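# Move the green pen from the blue plate to the white plate

## Task

Relocate the green pen so it rests on the white plate instead of the blue plate, and finish with neither gripper nor arm in contact with the pen.

## Robot and tools

Robot: two arms, left_arm and right_arm, each with a parallel two-finger gripper and a wrist camera. Calibrated bases in the scene frame: left_arm at (-0.015, +0.340, 0) m, quat_wxyz (+1.000, 0, 0, -0.004); right_arm at (+0.046, -0.370, 0) m, quat_wxyz (+1.000, 0, 0, +0.015). For both bases, up is +z.

Frames: the scene frame has its origin at table-top height, halfway between the nominal bases, with +z up, +x pointing out over the table, and left_arm on the +y side. Arm names do not match image sides. All hand positions, quaternions, velocities, targets and wrist camera poses are given in that arm's own base frame. The fixed cameras and the table use the scene frame. Fingers point along the gripper's +z and open and close along its y. end_effector_position is the point between the pads, roughly 1 cm short of the fingertips. Reported pose can be off by a few cm, more when the arm is stretched.

Row format, used by both execute_actions and move: 16 numbers. Numbers 1-8 are left_arm: x, y, z (metres), qw, qx, qy, qz (w first), opening. Numbers 9-16 are the same for right_arm. Each row is an absolute pose in that arm's base frame, not an offset. Opening ranges from -1 (closed) to +1 (fully open, 0.093 m). Always fill both arms. To hold an arm still, repeat the pose it had in the last result before it stopped, with its gripper value. To keep a gripper's orientation, resend the intended quaternion each time rather than the drifted reported one. A 0 opening is a real command, not a no-op.

execute_actions(actions, cameras): actions is a list of actions. Each action is up to 15 rows, one per 1/30 s step. If it has fewer rows, the last row fills the rest of the 15 steps. A target more than 0.6 m from the gripper's current position, along any gripper axis, gets the action refused for both arms. An empty list just returns state and images. cameras chooses which images come back: omitted, null or ["all"] gives all; [] gives none. Camera names are cam_head_left, cam_head_right, cam_left_wrist and cam_right_wrist, each 672x504.

move(target, speed, blend, opening_speed, blocking, cameras): drives each gripper in a straight line from its Hand target to the target row. target is one 16-number row or a list of up to 15 rows, with no 0.6 m limit. speed is in m/s, from 0.002 to 2.9, default 0.25. Turning is capped at twice that value in rad/s. speed can be one value or one per target. blend is in metres and rounds corners between listed targets. opening_speed is the gripper rate per second on the -1..+1 scale, at least 0.2. blocking=false returns after about 0.5 s while the motion continues, and a new move then replaces it. A move lasts 0.5 s to 10 s. Paths ignore obstacles and the other arm, and faster moves lag and stray more. Avoid paths passing near an arm's own base, because this can flip the shoulder posture; route around it. An opening change on a later listed target happens only once everything is at rest there. The result ends with a move: line, such as done, off_target, moving, held or fault, plus limits (paced = the pose was clipped; held = steps were withheld). done means within 10 mm and 2 degrees, but says nothing about contact.

wait(seconds 0-10): the scene runs on with the last commands held. stop(): brakes a running move. zoom_image(camera, region [x0,y0,x1,y1] px, at most 504x504): a closer look at the latest image. finished_scene(scene): ends the scene for good. Call it only once the pen rests on the white plate and nothing touches it.

Result lines: end_effector_position and end_effector_quat_wxyz per arm. Hand target is where each arm is actually being driven, which can fall short of your command. Tool commands shows the current gripper commands. grip_measured is the finger motor position on the -1..+1 scale. Joint positions ends with the gripper gap in metres. Joint velocities may read "within noise". Joint torques include gravity and can wrap at ±28 N m for joints 1-3. Orientation commands are clipped to within 40 degrees of the measured orientation on every step. Check the pose after each motion and correct any tilt or shortfall, since friction and weight leave the hand low or short, especially at long reach.

Gripping: the pads meet at about -0.94. Each mm of object width adds about 0.0208, and the reading may sit up to 0.02 high. For a full-force hold, send about 0.24 below the width reading. A thin or round pen may need lower, even -1. Keep sending that value to hold. To release, send a value well above the width reading. Because grip_measured near -1 cannot tell a thin held pen from an empty grip, confirm with the wrist camera. Avoid large sudden closes, which spike force.

Joint ranges (rad): waist -2.618..3.054, shoulder 0..3.142, elbow 0..3.142 (straight at 2.901), wrist pitch ±1.571, wrist yaw ±1.571, wrist roll ±2.094.

Avoid: dropping the pen or letting it go while it moves, knocking anything off the table, slamming or pressing hard, and letting the arms, grippers or wrist cameras collide or press on each other (the clearance check does not guard gripper-to-gripper contact). A camera cable touching the pen counts as contact. Holding loads or stretching an arm heats its motors. MOTOR HOT appears at 75 °C, a fault fold at 90 °C, and collapse at 100 °C, so do not leave an arm straining. Loose objects may occasionally be nudged by outside pushes.

Each tool is called after "Call:" as name([rows], argument=value, ...), one row to a line, values as JSON.

## Session

Call:
execute_actions(actions=[])

Scene clock: 0.00 s.
left_arm: end_effector_position=(+0.3778, +0.0433, +0.0662) grip_measured=+1.000 end_effector_quat_wxyz=(+0.538, -0.102, +0.832, +0.092) | right_arm: end_effector_position=(+0.3883, -0.0296, +0.0658) grip_measured=+1.000 end_effector_quat_wxyz=(+0.518, +0.069, +0.847, -0.101)
Joint positions: left_arm=[-0.004 1.596 0.356 0.807 -0.27 -0.075 0.093] | right_arm=[0.046 1.599 0.425 0.694 0.285 0.036 0.093]
Joint velocities: within noise
Joint torques (N m): no reading
Motor temperatures (°C): left_arm=[26 28 30 30 26 28 26] | right_arm=[27 30 26 26 26 27 27]
Heat: left arm: 30 °C; right arm: 30 °C.
Hand target: left_arm +0.3805, +0.0433, +0.0712; +0.544, -0.103, +0.828, +0.092 | right_arm +0.3904, -0.0295, +0.0699; +0.523, +0.070, +0.844, -0.100
Tool commands: left_gripper/opening=+1.0 right_gripper/opening=+1.0

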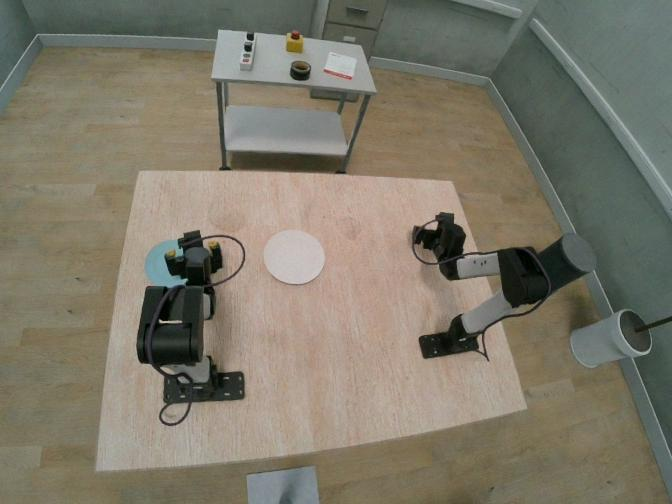

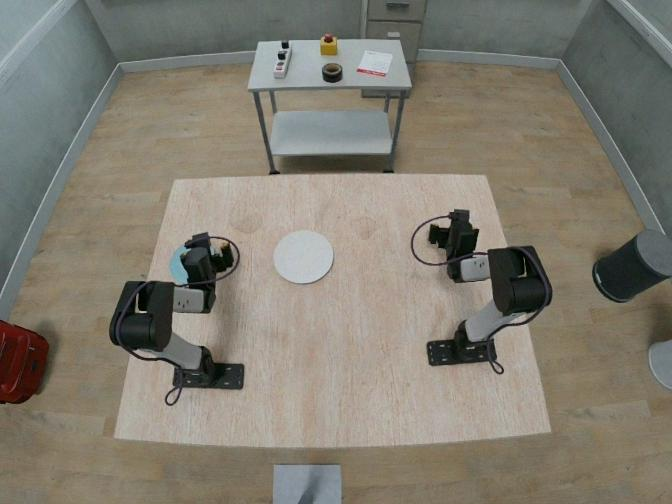

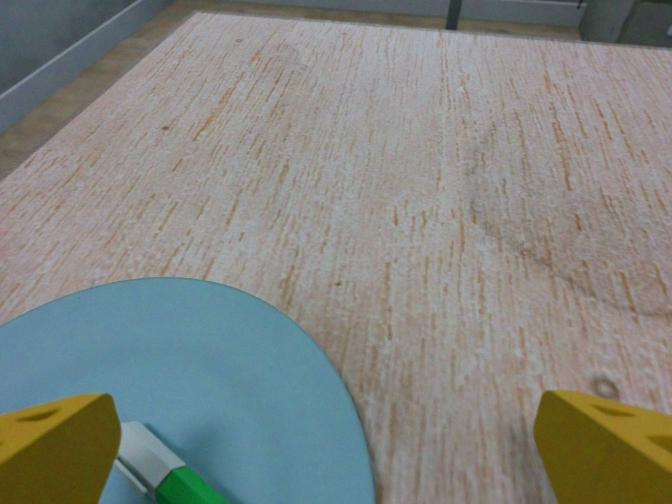

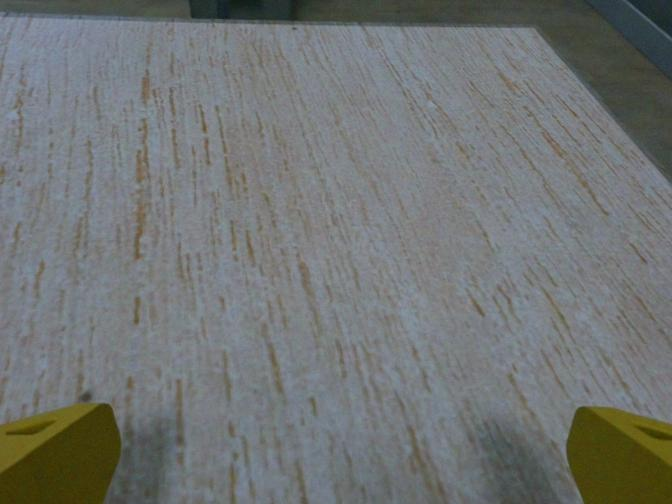

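Call:
move(target=[0.28, 0.08, 0.24, 0.259, 0, 0.966, 0, 1, 0.3883, -0.0296, 0.0658, 0.518, 0.069, 0.847, -0.101, 1], speed=0.4, cameras=["cam_head_right", "cam_head_left", "cam_left_wrist"])

Scene clock: 13.30 s.
left_arm: end_effector_position=(+0.2779, +0.0827, +0.2304) grip_measured=+1.000 end_effector_quat_wxyz=(+0.255, -0.014, +0.967, +0.007) | right_arm: end_effector_position=(+0.3883, -0.0296, +0.0658) grip_measured=+1.000 end_effector_quat_wxyz=(+0.518, +0.069, +0.847, -0.101)
Joint positions: left_arm=[0.386 1.247 1.323 -1.158 0.167 0.315 0.093] | right_arm=[0.046 1.599 0.425 0.694 0.285 0.036 0.093]
Joint velocities: within noise
Joint torques (N m): left_arm=[0.42 -2.35 11.14 1.21 0.38 0.2] | right_arm=[0.2 -5.57 4.74 2.61 0.01 0.08]
Motor temperatures (°C): left_arm=[26 29 31 33 26 28 26] | right_arm=[27 31 27 30 26 27 27]
Heat: left arm: 33 °C; right arm: 31 °C.
Hand target: left_arm +0.2788, +0.0811, +0.2404; +0.259, -0.007, +0.966, +0.001 | right_arm +0.3883, -0.0296, +0.0658; +0.518, +0.069, +0.847, -0.101
Off the commanded pose: left_arm 0.010 m, 2 deg | right_arm 0.000 m, 0 deg.
move: done
Images, in order (width x height): cam_head_left 672x504, cam_head_right 672x504, cam_left_wrist 672x504.

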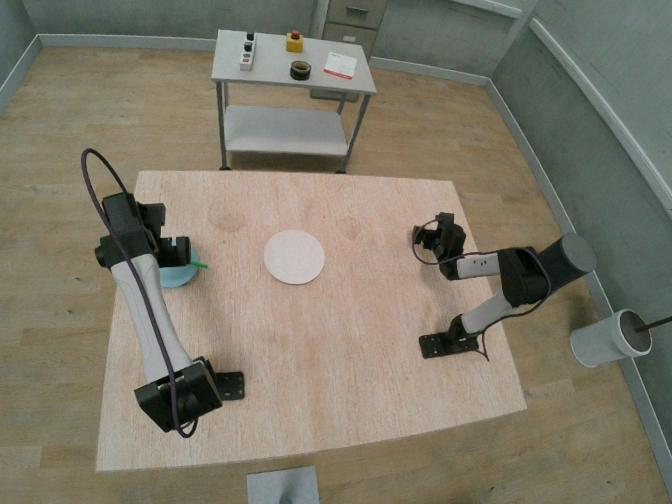

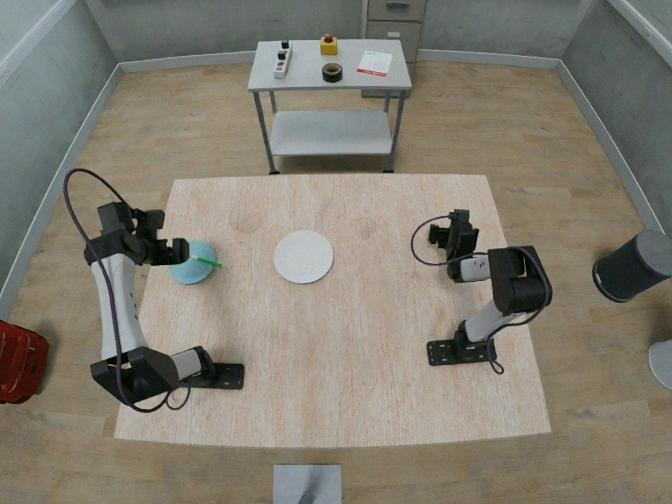

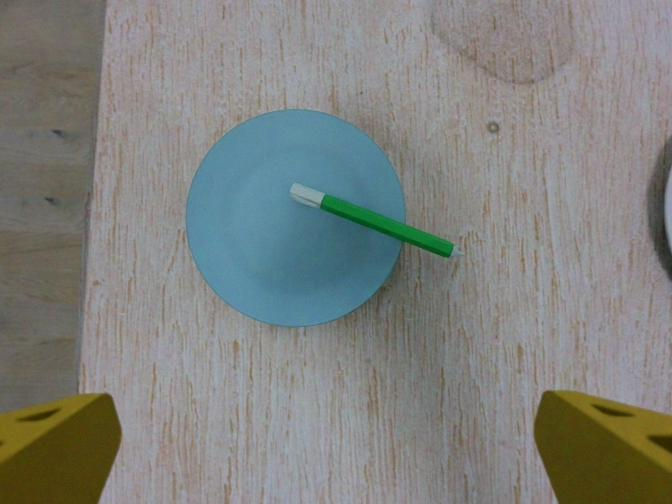

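Call:
move(target=[0.324, 0.031, 0.14, 0, -0.563, 0.827, 0, 0.2, 0.3883, -0.0296, 0.0658, 0.518, 0.069, 0.847, -0.101, 1], speed=0.4, cameras=["cam_head_right", "cam_left_wrist"])

Call:
zoom_image(camera="cam_left_wrist", region=[100, 50, 600, 504])

Call:
zoom_image(camera="cam_head_right", region=[130, 170, 370, 350])

Scene clock: 83.53 s.
left_arm: end_effector_position=(+0.3172, +0.0342, +0.1349) grip_measured=+0.203 end_effector_quat_wxyz=(-0.002, -0.556, +0.831, +0.006) | right_arm: end_effector_position=(+0.3883, -0.0296, +0.0658) grip_measured=+1.000 end_effector_quat_wxyz=(+0.518, +0.069, +0.847, -0.101)
Joint positions: left_arm=[0.103 1.758 1.535 -1.357 -0.008 -1.075 0.055] | right_arm=[0.046 1.599 0.425 0.694 0.285 0.036 0.093]
Joint velocities: within noise
Joint torques (N m): left_arm=[-0.88 -5.44 10.28 0.29 0.12 -0.16] | right_arm=[0.18 -5.6 4.77 2.62 0.02 0.07]
Motor temperatures (°C): left_arm=[26 29 39 32 26 28 26] | right_arm=[27 33 29 36 26 27 27]
Heat: left arm: 39 °C; right arm: 36 °C.
Hand target: left_arm +0.3243, +0.0297, +0.1410; +0.001, -0.559, +0.829, -0.004 | right_arm +0.3883, -0.0296, +0.0658; +0.518, +0.069, +0.847, -0.101
Off the commanded pose: left_arm 0.009 m, 1 deg | right_arm 0.000 m, 0 deg.
move: done
Images, in order (width x height): cam_head_right 672x504, cam_left_wrist 672x504.

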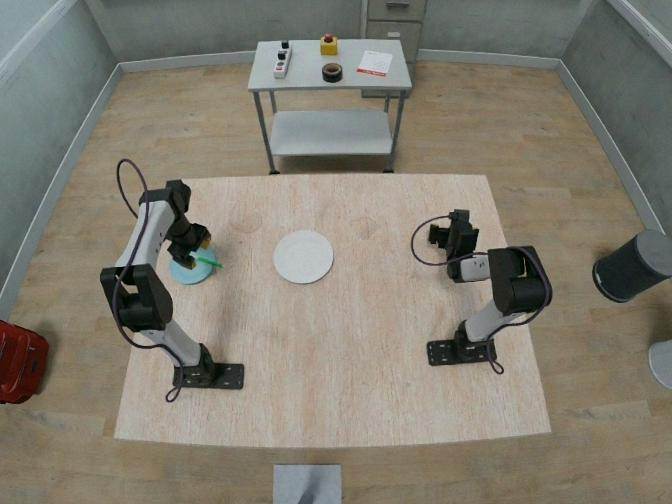

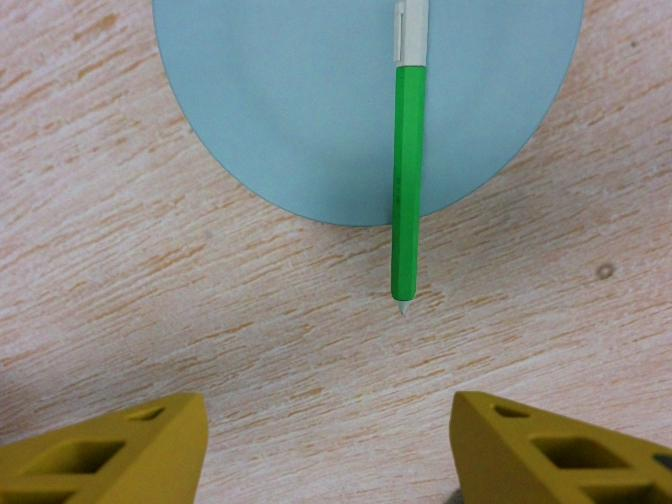

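Scaled by 1.008.

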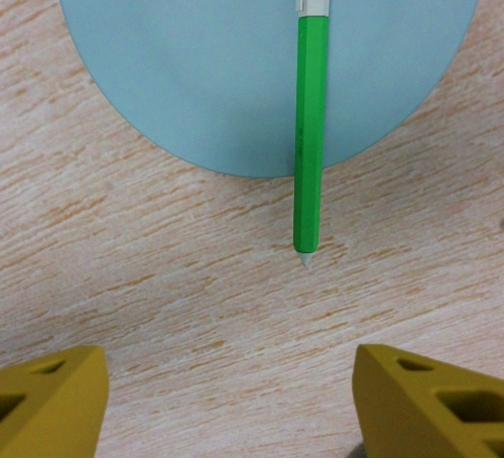

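Scaled by 2.100.

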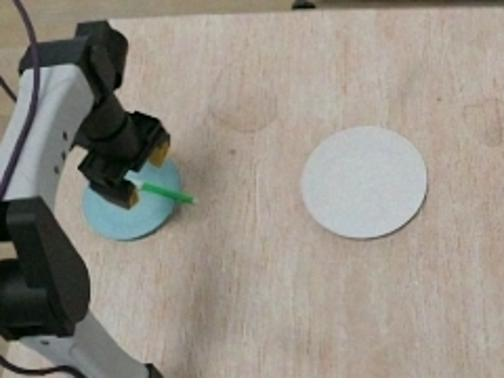

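Call:
move(target=[0.343, -0.007, 0.077, 0, -0.577, 0.817, 0, 0.2, 0.3883, -0.0296, 0.0658, 0.518, 0.069, 0.847, -0.101, 1], speed=0.3, cameras=["cam_head_right", "cam_head_left", "cam_left_wrist"])

Call:
zoom_image(camera="cam_head_left", region=[110, 170, 350, 350])

Scene clock: 115.40 s.
left_arm: end_effector_position=(+0.3444, -0.0050, +0.0844) grip_measured=+0.203 end_effector_quat_wxyz=(+0.005, -0.571, +0.821, +0.000) | right_arm: end_effector_position=(+0.3883, -0.0296, +0.0658) grip_measured=+1.000 end_effector_quat_wxyz=(+0.518, +0.069, +0.847, -0.101)
Joint positions: left_arm=[-0.018 1.853 1.452 -1.162 -0.006 -1.233 0.055] | right_arm=[0.046 1.599 0.425 0.694 0.285 0.036 0.093]
Joint velocities: within noise
Joint torques (N m): left_arm=[-0.31 -6.63 4.92 0.65 0.03 -0.15] | right_arm=[0.18 -5.57 4.75 2.62 0.02 0.09]
Motor temperatures (°C): left_arm=[26 32 40 31 26 28 26] | right_arm=[27 33 30 37 26 27 27]
Heat: left arm: 40 °C; right arm: 37 °C.
Hand target: left_arm +0.3427, -0.0069, +0.0771; -0.001, -0.576, +0.817, +0.000 | right_arm +0.3883, -0.0296, +0.0658; +0.518, +0.069, +0.847, -0.101
Off the commanded pose: left_arm 0.008 m, 1 deg | right_arm 0.000 m, 0 deg.
move: done
Images, in order (width x height): cam_head_left 672x504, cam_head_right 672x504, cam_left_wrist 672x504.

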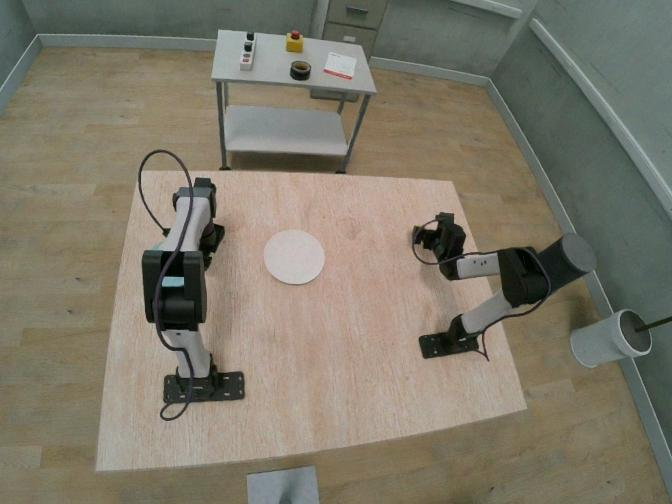

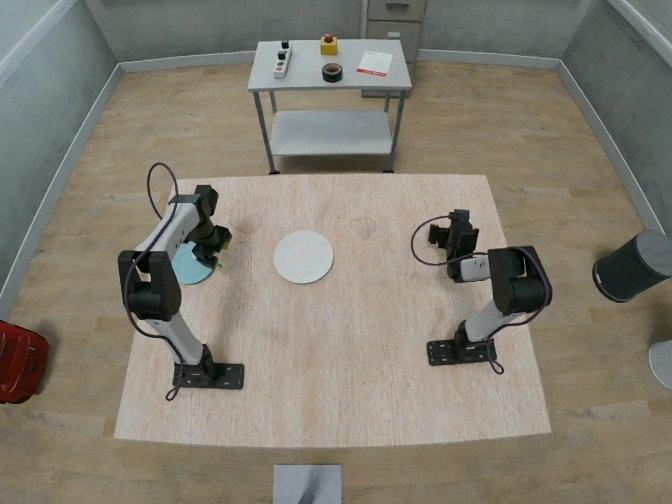

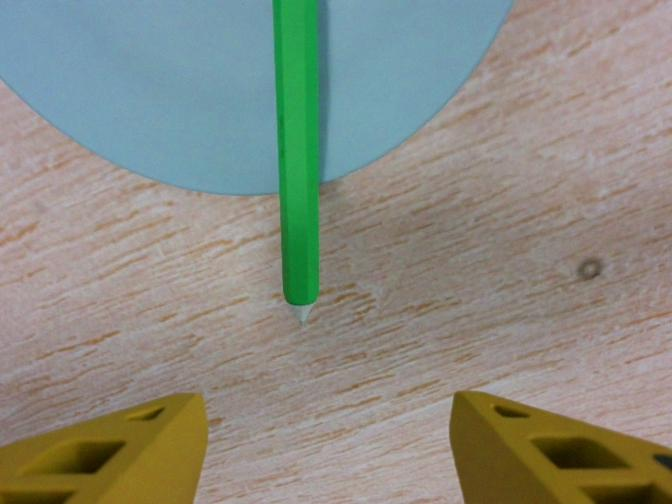

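Scaled by 2.100.

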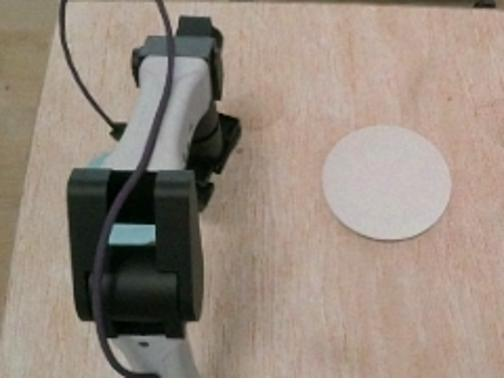

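Call:
move(target=[0.337, 0.004, 0.046, 0, -0.573, 0.820, 0, 0.2, 0.3883, -0.0296, 0.0658, 0.518, 0.069, 0.847, -0.101, 1], speed=0.2, cameras=["cam_head_right", "cam_left_wrist"])

Call:
zoom_image(camera="cam_head_right", region=[160, 200, 280, 290])

Scene clock: 137.90 s.
left_arm: end_effector_position=(+0.3400, +0.0029, +0.0558) grip_measured=+0.203 end_effector_quat_wxyz=(+0.008, -0.576, +0.817, -0.002) | right_arm: end_effector_position=(+0.3883, -0.0296, +0.0658) grip_measured=+1.000 end_effector_quat_wxyz=(+0.518, +0.069, +0.847, -0.101)
Joint positions: left_arm=[0.005 1.853 1.336 -1.038 -0.006 -1.222 0.055] | right_arm=[0.046 1.599 0.425 0.694 0.285 0.036 0.093]
Joint velocities: within noise
Joint torques (N m): left_arm=[0.54 -6.08 4.59 0.66 0.03 0.18] | right_arm=[0.21 -5.59 4.72 2.62 0.01 0.07]
Motor temperatures (°C): left_arm=[26 33 37 31 26 28 26] | right_arm=[27 33 30 39 26 27 27]
Heat: left arm: 37 °C; right arm: 39 °C.
Hand target: left_arm +0.3366, +0.0040, +0.0462; +0.000, -0.573, +0.820, +0.000 | right_arm +0.3883, -0.0296, +0.0658; +0.518, +0.069, +0.847, -0.101
Off the commanded pose: left_arm 0.010 m, 1 deg | right_arm 0.000 m, 0 deg.
move: done
Images, in order (width x height): cam_head_right 672x504, cam_left_wrist 672x504.

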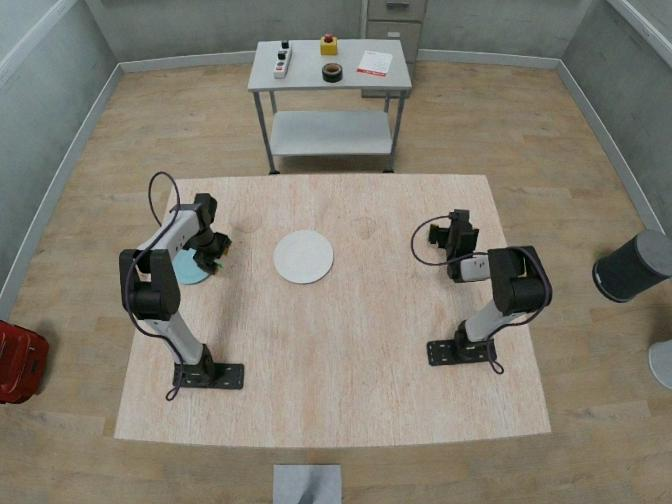

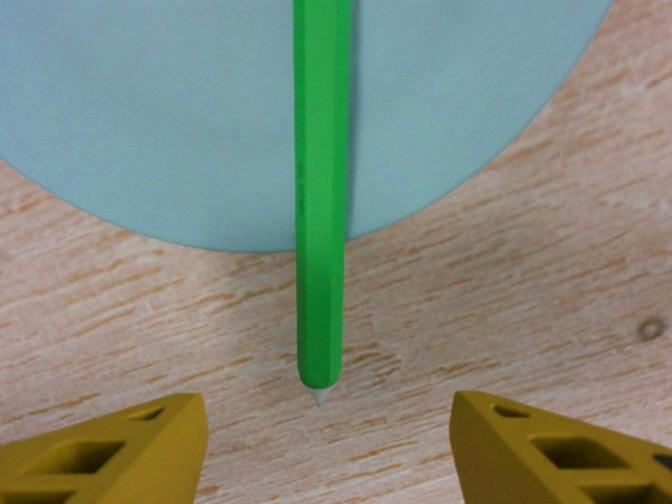

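Scaled by 4.200.

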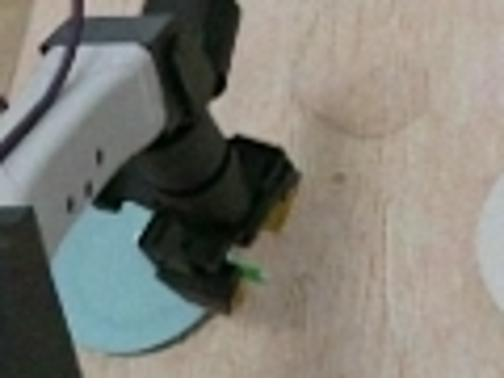

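Call:
move(target=[0.3355, 0.0085, 0.024, 0, -0.573, 0.820, 0, 0.2, 0.3883, -0.0296, 0.0658, 0.518, 0.069, 0.847, -0.101, 1], speed=0.15, cameras=["cam_head_right", "cam_left_wrist"])

Call:
zoom_image(camera="cam_head_right", region=[160, 200, 280, 290])

Scene clock: 154.30 s.
left_arm: end_effector_position=(+0.3393, +0.0069, +0.0336) grip_measured=+0.203 end_effector_quat_wxyz=(+0.009, -0.575, +0.818, -0.002) | right_arm: end_effector_position=(+0.3883, -0.0296, +0.0658) grip_measured=+1.000 end_effector_quat_wxyz=(+0.518, +0.069, +0.847, -0.101)
Joint positions: left_arm=[0.017 1.876 1.274 -0.952 -0.006 -1.208 0.055] | right_arm=[0.046 1.599 0.425 0.694 0.285 0.036 0.093]
Joint velocities: within noise
Joint torques (N m): left_arm=[0.66 -6.09 4.52 0.66 0.03 0.18] | right_arm=[0.21 -5.6 4.78 2.63 0.01 0.07]
Motor temperatures (°C): left_arm=[26 34 36 31 26 28 26] | right_arm=[27 33 30 39 26 27 27]
Heat: left arm: 36 °C; right arm: 39 °C.
Hand target: left_arm +0.3355, +0.0083, +0.0243; +0.000, -0.573, +0.820, +0.000 | right_arm +0.3883, -0.0296, +0.0658; +0.518, +0.069, +0.847, -0.101
Off the commanded pose: left_arm 0.010 m, 1 deg | right_arm 0.000 m, 0 deg.
move: done
Images, in order (width x height): cam_head_right 672x504, cam_left_wrist 672x504.

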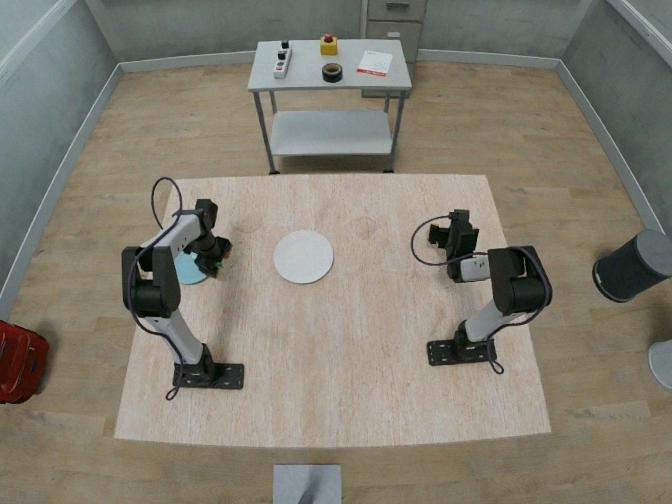

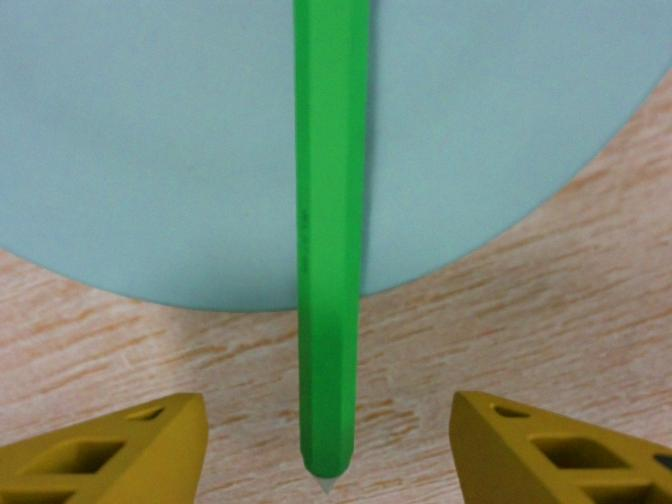

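Scaled by 4.200.

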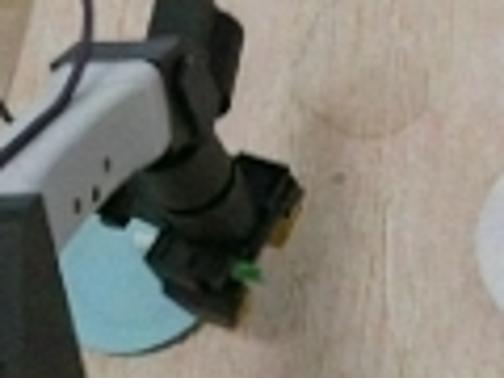

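Call:
move([
  [0.3372, 0.0145, 0.018, 0, -0.573, 0.820, 0, 0.2, 0.3883, -0.0296, 0.0658, 0.518, 0.069, 0.847, -0.101, 1],
  [0.3372, 0.0145, 0.018, 0, -0.573, 0.820, 0, -0.98, 0.3883, -0.0296, 0.0658, 0.518, 0.069, 0.847, -0.101, 1],
], speed=0.15, opening_speed=1.0, cameras=["cam_head_right", "cam_left_wrist"])

Scene clock: 174.50 s.
left_arm: end_effector_position=(+0.3424, +0.0132, +0.0293) grip_measured=-0.882 end_effector_quat_wxyz=(+0.011, -0.576, +0.818, -0.003) | right_arm: end_effector_position=(+0.3883, -0.0296, +0.0658) grip_measured=+1.000 end_effector_quat_wxyz=(+0.518, +0.069, +0.847, -0.101)
Joint positions: left_arm=[0.035 1.89 1.274 -0.934 -0.006 -1.191 0.003] | right_arm=[0.046 1.599 0.425 0.694 0.285 0.036 0.093]
Joint velocities: within noise
Joint torques (N m): left_arm=[0.62 -6.02 4.1 0.68 0.03 0.18] | right_arm=[0.21 -5.56 4.77 2.62 0.02 0.07]
Motor temperatures (°C): left_arm=[26 34 34 31 26 28 26] | right_arm=[27 33 30 40 26 27 27]
Heat: left arm: 34 °C; right arm: 40 °C.
Hand target: left_arm +0.3368, +0.0144, +0.0183; -0.001, -0.573, +0.819, +0.000 | right_arm +0.3883, -0.0296, +0.0658; +0.518, +0.069, +0.847, -0.101
Off the commanded pose: left_arm 0.013 m, 1 deg | right_arm 0.000 m, 0 deg.
move: off_target (left_arm); target 2's new opening was sent with left_arm's hand 0.013 m and 1 deg from that target
Images, in order (width x height): cam_head_right 672x504, cam_left_wrist 672x504.

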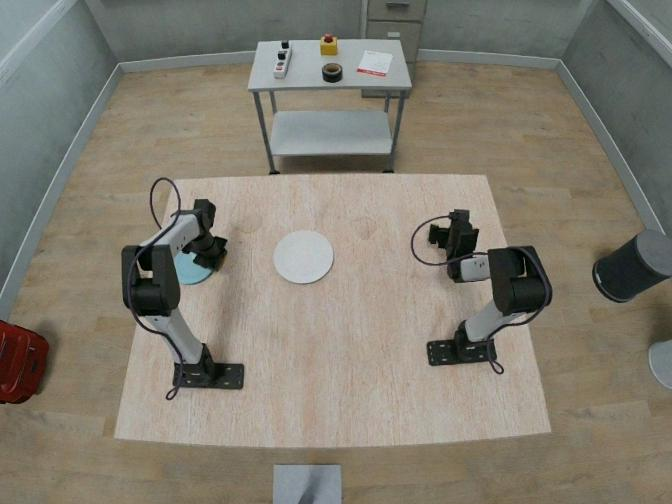

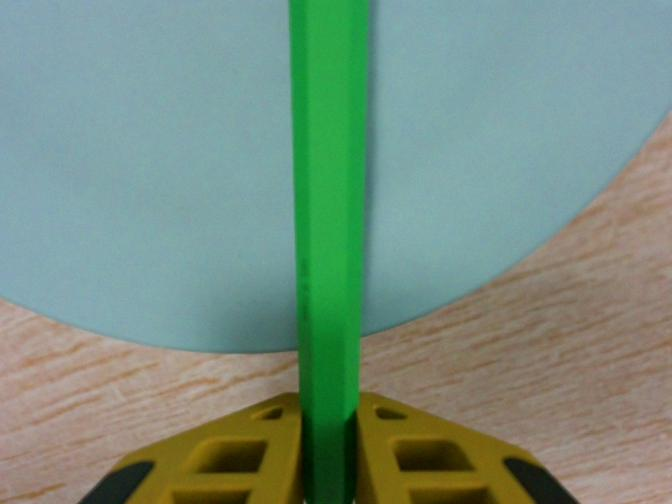

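Call:
move([
  [0.338, 0.0145, 0.11, 0, -0.573, 0.820, 0, -0.98, 0.3883, -0.0296, 0.0658, 0.518, 0.069, 0.847, -0.101, 1],
  [0.334, -0.265, 0.14, 0.0834, -0.2913, 0.9527, 0.0255, -0.98, 0.3883, -0.0296, 0.0658, 0.518, 0.069, 0.847, -0.101, 1],
], speed=[0.2, 0.35], blend=[0.03, 0], cameras=["cam_head_right", "cam_head_left", "cam_left_wrist"])

Call:
zoom_image(camera="cam_head_right", region=[150, 180, 350, 330])

Scene clock: 217.93 s.
left_arm: end_effector_position=(+0.3252, -0.2660, +0.1362) grip_measured=-0.890 end_effector_quat_wxyz=(+0.070, -0.279, +0.957, +0.025) | right_arm: end_effector_position=(+0.3883, -0.0296, +0.0658) grip_measured=+1.000 end_effector_quat_wxyz=(+0.518, +0.069, +0.847, -0.101)
Joint positions: left_arm=[-0.744 2.144 2.068 -1.464 -0.146 -1.31 0.002] | right_arm=[0.046 1.599 0.425 0.694 0.285 0.036 0.093]
Joint velocities: within noise
Joint torques (N m): left_arm=[0.59 -7.75 10.25 0.32 -0.47 -0.16] | right_arm=[0.18 -5.56 4.77 2.62 0.02 0.07]
Motor temperatures (°C): left_arm=[26 34 34 31 26 28 27] | right_arm=[27 33 30 42 26 27 27]
Heat: left arm: 34 °C; right arm: 42 °C.
Hand target: left_arm +0.3335, -0.2636, +0.1397; +0.083, -0.291, +0.953, +0.028 | right_arm +0.3883, -0.0296, +0.0658; +0.518, +0.069, +0.847, -0.101
Off the commanded pose: left_arm 0.010 m, 2 deg | right_arm 0.000 m, 0 deg.
move: done
Images, in order (width x height): cam_head_left 672x504, cam_head_right 672x504, cam_left_wrist 672x504.

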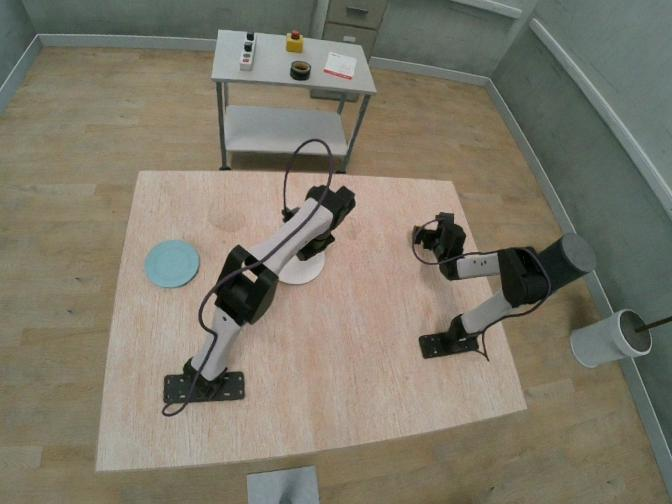

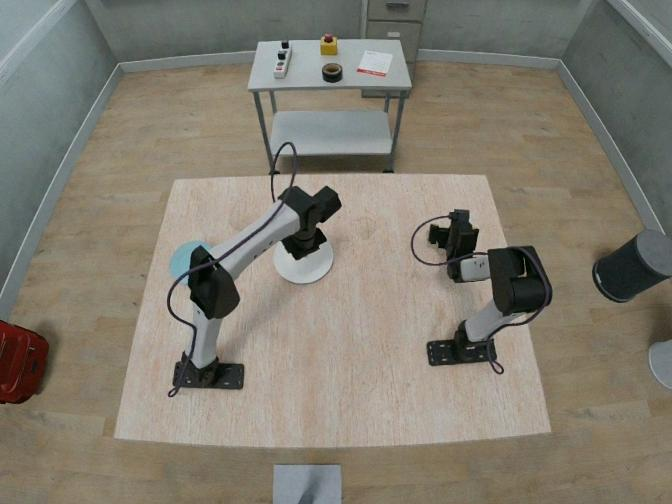

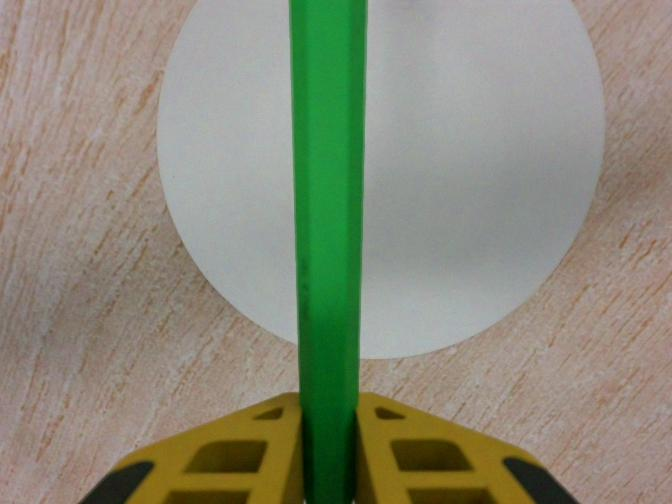

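Scaled by 2.520.

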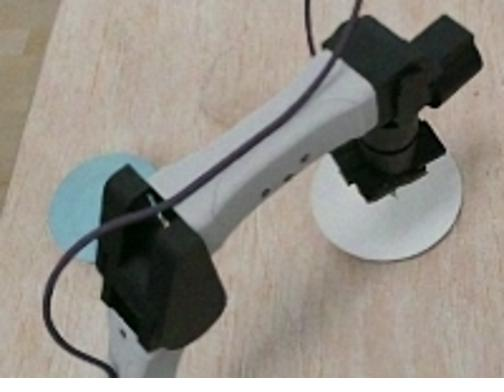

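Call:
move(target=[0.335, -0.284, 0.045, 0.0834, -0.2913, 0.9527, 0.0255, -0.98, 0.3883, -0.0296, 0.0658, 0.518, 0.069, 0.847, -0.101, 1], speed=0.2, cameras=["cam_head_right", "cam_left_wrist"])

Call:
zoom_image(camera="cam_head_right", region=[250, 200, 360, 300])

Scene clock: 248.13 s.
left_arm: end_effector_position=(+0.3351, -0.2850, +0.0529) grip_measured=-0.890 end_effector_quat_wxyz=(+0.074, -0.287, +0.955, +0.017) | right_arm: end_effector_position=(+0.3883, -0.0296, +0.0658) grip_measured=+1.000 end_effector_quat_wxyz=(+0.518, +0.069, +0.847, -0.101)
Joint positions: left_arm=[-0.76 2.213 1.848 -1.161 -0.146 -1.342 0.002] | right_arm=[0.046 1.599 0.425 0.694 0.285 0.036 0.093]
Joint velocities: within noise
Joint torques (N m): left_arm=[-0.8 -9.05 5.14 0.72 -0.44 -0.16] | right_arm=[0.23 -5.56 4.75 2.62 0.01 0.08]
Motor temperatures (°C): left_arm=[26 38 39 31 26 28 27] | right_arm=[27 33 30 43 26 27 27]
Heat: left arm: 39 °C; right arm: 43 °C.
Hand target: left_arm +0.3348, -0.2840, +0.0452; +0.083, -0.291, +0.953, +0.025 | right_arm +0.3883, -0.0296, +0.0658; +0.518, +0.069, +0.847, -0.101
Off the commanded pose: left_arm 0.008 m, 2 deg | right_arm 0.000 m, 0 deg.
move: done
Images, in order (width x height): cam_head_right 672x504, cam_left_wrist 672x504.

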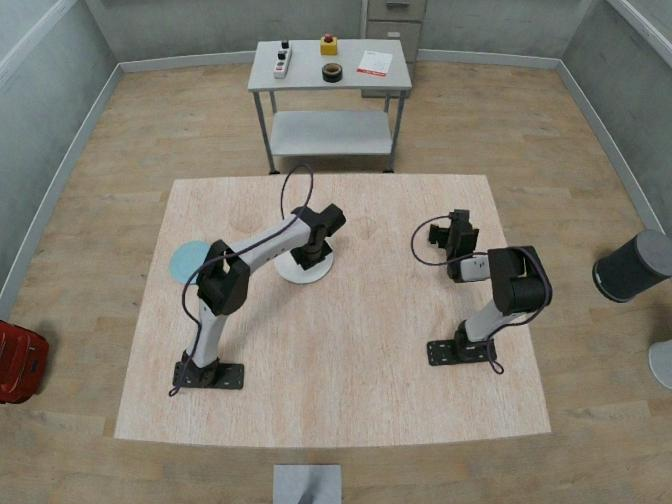

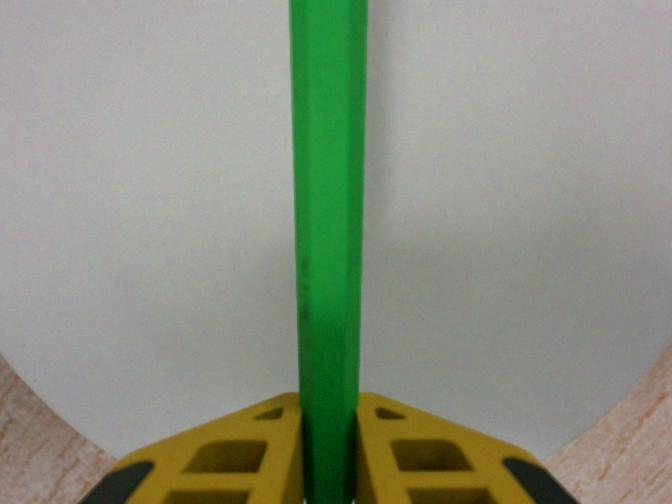

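Scaled by 4.582.

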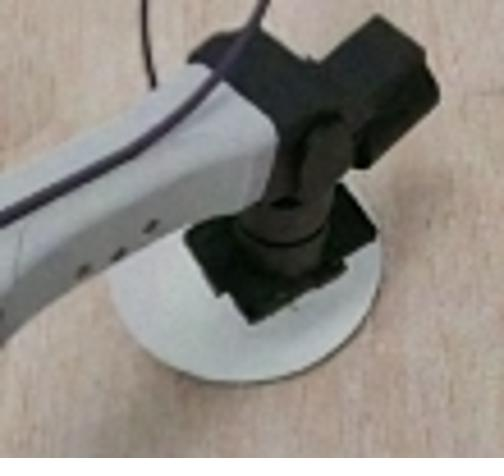

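Call:
move(target=[0.335, -0.284, 0.018, 0.0834, -0.2913, 0.9527, 0.0255, -0.98, 0.3883, -0.0296, 0.0658, 0.518, 0.069, 0.847, -0.101, 1], speed=0.08, cameras=["cam_head_right", "cam_left_wrist"])

Scene clock: 261.40 s.
left_arm: end_effector_position=(+0.3368, -0.2861, +0.0298) grip_measured=-0.890 end_effector_quat_wxyz=(+0.077, -0.288, +0.954, +0.013) | right_arm: end_effector_position=(+0.3883, -0.0296, +0.0658) grip_measured=+1.000 end_effector_quat_wxyz=(+0.518, +0.069, +0.847, -0.101)
Joint positions: left_arm=[-0.76 2.229 1.779 -1.067 -0.148 -1.343 0.002] | right_arm=[0.046 1.599 0.425 0.694 0.285 0.036 0.093]
Joint velocities: within noise
Joint torques (N m): left_arm=[-0.8 -8.53 4.81 0.74 -0.45 -0.15] | right_arm=[0.21 -5.57 4.77 2.62 0.02 0.07]
Motor temperatures (°C): left_arm=[26 38 37 31 26 28 27] | right_arm=[27 33 30 43 26 27 27]
Heat: left arm: 38 °C; right arm: 43 °C.
Hand target: left_arm +0.3350, -0.2837, +0.0182; +0.084, -0.291, +0.953, +0.026 | right_arm +0.3883, -0.0296, +0.0658; +0.518, +0.069, +0.847, -0.101
Off the commanded pose: left_arm 0.012 m, 2 deg | right_arm 0.000 m, 0 deg.
move: off_target (left_arm)
Images, in order (width x height): cam_head_right 672x504, cam_left_wrist 672x504.

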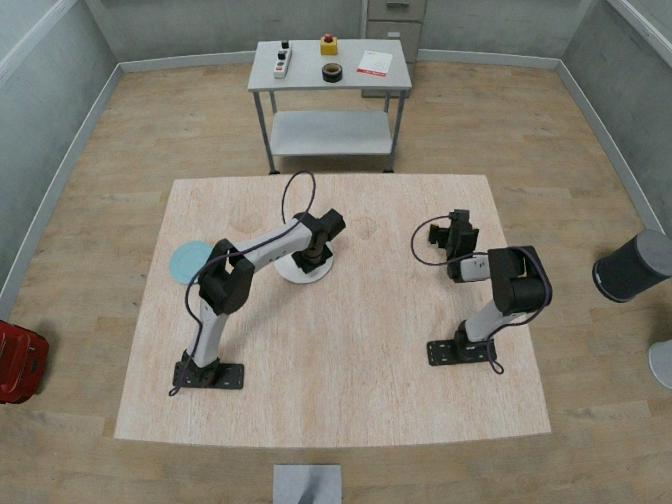

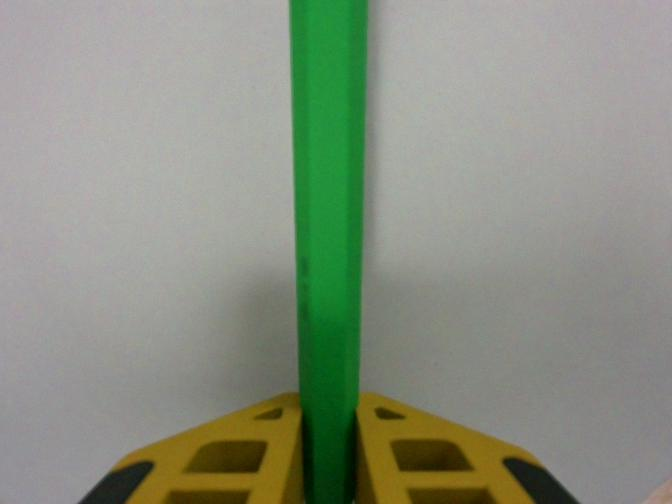

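Call:
move(target=[0.334, -0.283, 0.008, 0.0834, -0.2913, 0.9527, 0.0255, -0.98, 0.3883, -0.0296, 0.0658, 0.518, 0.069, 0.847, -0.101, 1], speed=0.05, cameras=["cam_left_wrist"])

Call:
zoom_image(camera="cam_left_wrist", region=[100, 200, 600, 504])

Scene clock: 267.00 s.
left_arm: end_effector_position=(+0.3356, -0.2850, +0.0235) grip_measured=-0.890 end_effector_quat_wxyz=(+0.077, -0.288, +0.954, +0.013) | right_arm: end_effector_position=(+0.3883, -0.0296, +0.0658) grip_measured=+1.000 end_effector_quat_wxyz=(+0.518, +0.069, +0.847, -0.101)
Joint positions: left_arm=[-0.76 2.229 1.754 -1.043 -0.148 -1.343 0.002] | right_arm=[0.046 1.599 0.425 0.694 0.285 0.036 0.093]
Joint velocities: within noise
Joint torques (N m): left_arm=[-0.81 -8.16 4.14 0.88 -0.43 -0.14] | right_arm=[0.23 -5.59 4.78 2.62 0.01 0.08]
Motor temperatures (°C): left_arm=[26 39 37 31 26 28 27] | right_arm=[27 33 30 43 26 27 27]
Heat: left arm: 39 °C; right arm: 43 °C.
Hand target: left_arm +0.3338, -0.2828, +0.0084; +0.083, -0.291, +0.953, +0.026 | right_arm +0.3883, -0.0296, +0.0658; +0.518, +0.069, +0.847, -0.101
Off the commanded pose: left_arm 0.016 m, 2 deg | right_arm 0.000 m, 0 deg.
move: off_target (left_arm)
Images, in order (width x height): cam_left_wrist 672x504.

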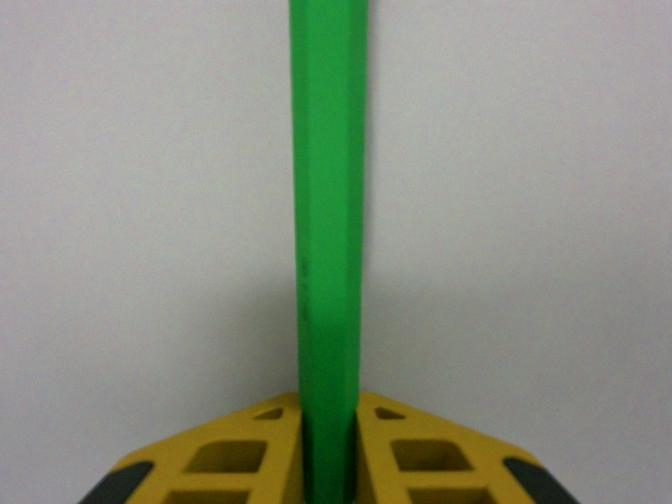

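Scaled by 1.008.

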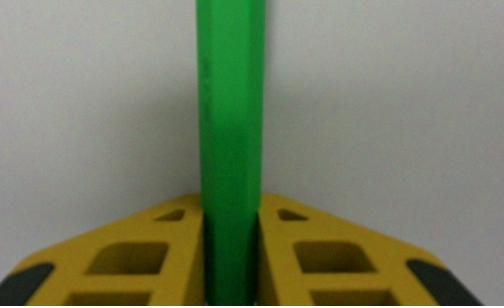

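Call:
move(target=[0.334, -0.283, -0.002, 0.0834, -0.2913, 0.9527, 0.0255, -0.98, 0.3883, -0.0296, 0.0658, 0.518, 0.069, 0.847, -0.101, 1], speed=0.05, cameras=["cam_left_wrist"])

Scene clock: 272.30 s.
left_arm: end_effector_position=(+0.3368, -0.2830, +0.0219) grip_measured=-0.890 end_effector_quat_wxyz=(+0.083, -0.288, +0.954, +0.017) | right_arm: end_effector_position=(+0.3883, -0.0296, +0.0658) grip_measured=+1.000 end_effector_quat_wxyz=(+0.518, +0.069, +0.847, -0.101)
Joint positions: left_arm=[-0.76 2.229 1.746 -1.035 -0.161 -1.343 0.002] | right_arm=[0.046 1.599 0.425 0.694 0.285 0.036 0.093]
Joint velocities: within noise
Joint torques (N m): left_arm=[-0.8 -7.39 2.8 1.14 -0.27 -0.15] | right_arm=[0.2 -5.56 4.78 2.62 0.02 0.08]
Motor temperatures (°C): left_arm=[26 39 36 31 26 28 28] | right_arm=[27 33 30 43 26 27 27]
Heat: left arm: 39 °C; right arm: 43 °C.
Hand target: left_arm +0.3330, -0.2823, -0.0012; +0.082, -0.291, +0.953, +0.026 | right_arm +0.3883, -0.0296, +0.0658; +0.518, +0.069, +0.847, -0.101
Off the commanded pose: left_arm 0.024 m, 1 deg | right_arm 0.000 m, 0 deg.
move: off_target (left_arm)
Images, in order (width x height): cam_left_wrist 672x504.

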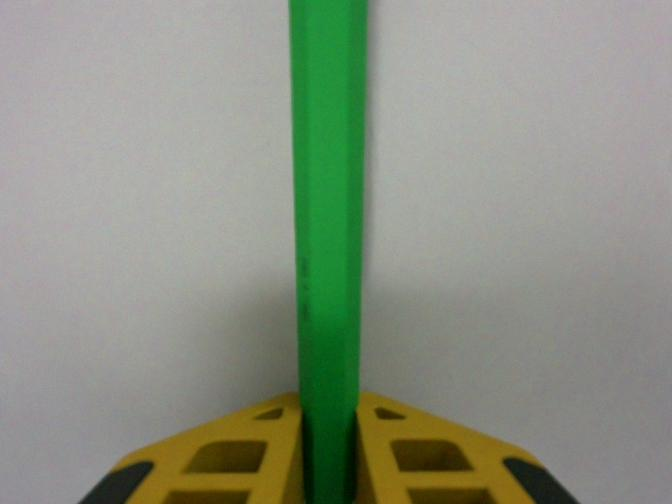

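Call:
move([
  [0.334, -0.283, 0.007, 0.0834, -0.2913, 0.9527, 0.0255, -0.98, 0.3883, -0.0296, 0.0658, 0.518, 0.069, 0.847, -0.101, 1],
  [0.334, -0.283, 0.007, 0.0834, -0.2913, 0.9527, 0.0255, -0.3, 0.3883, -0.0296, 0.0658, 0.518, 0.069, 0.847, -0.101, 1],
  [0.334, -0.283, 0.14, 0.0834, -0.2913, 0.9527, 0.0255, -0.3, 0.3883, -0.0296, 0.0658, 0.518, 0.069, 0.847, -0.101, 1],
], speed=[0.05, 0.05, 0.15], opening_speed=0.8, cameras=["cam_head_right", "cam_left_wrist"])

Scene clock: 290.20 s.
left_arm: end_effector_position=(+0.3333, -0.2776, +0.1316) grip_measured=-0.303 end_effector_quat_wxyz=(+0.078, -0.287, +0.954, +0.035) | right_arm: end_effector_position=(+0.3883, -0.0296, +0.0658) grip_measured=+1.000 end_effector_quat_wxyz=(+0.518, +0.069, +0.847, -0.101)
Joint positions: left_arm=[-0.76 2.228 2.183 -1.509 -0.171 -1.343 0.031] | right_arm=[0.046 1.599 0.425 0.694 0.285 0.036 0.093]
Joint velocities: within noise
Joint torques (N m): left_arm=[-0.8 -9.39 10.03 0.29 -0.17 -0.14] | right_arm=[0.21 -5.6 4.78 2.62 0.02 0.08]
Motor temperatures (°C): left_arm=[26 41 35 31 26 28 27] | right_arm=[27 34 30 44 26 27 27]
Heat: left arm: 41 °C; right arm: 44 °C.
Hand target: left_arm +0.3338, -0.2828, +0.1399; +0.084, -0.291, +0.953, +0.025 | right_arm +0.3883, -0.0296, +0.0658; +0.518, +0.069, +0.847, -0.101
Off the commanded pose: left_arm 0.010 m, 1 deg | right_arm 0.000 m, 0 deg.
move: done; target 2's new opening was sent with left_arm's hand 0.015 m and 1 deg from that target
Images, in order (width x height): cam_head_right 672x504, cam_left_wrist 672x504.

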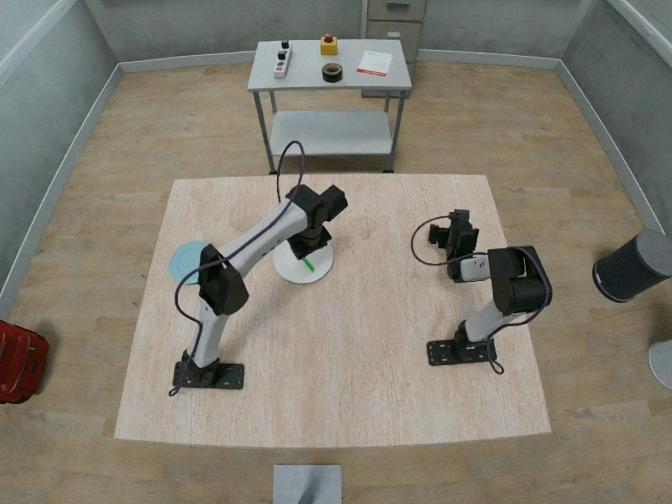

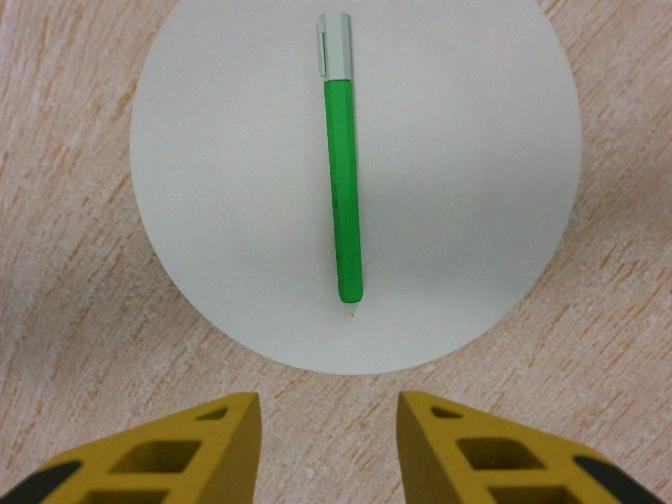

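Call:
finished_scene(scene=1)

The scene is finished: the task was done.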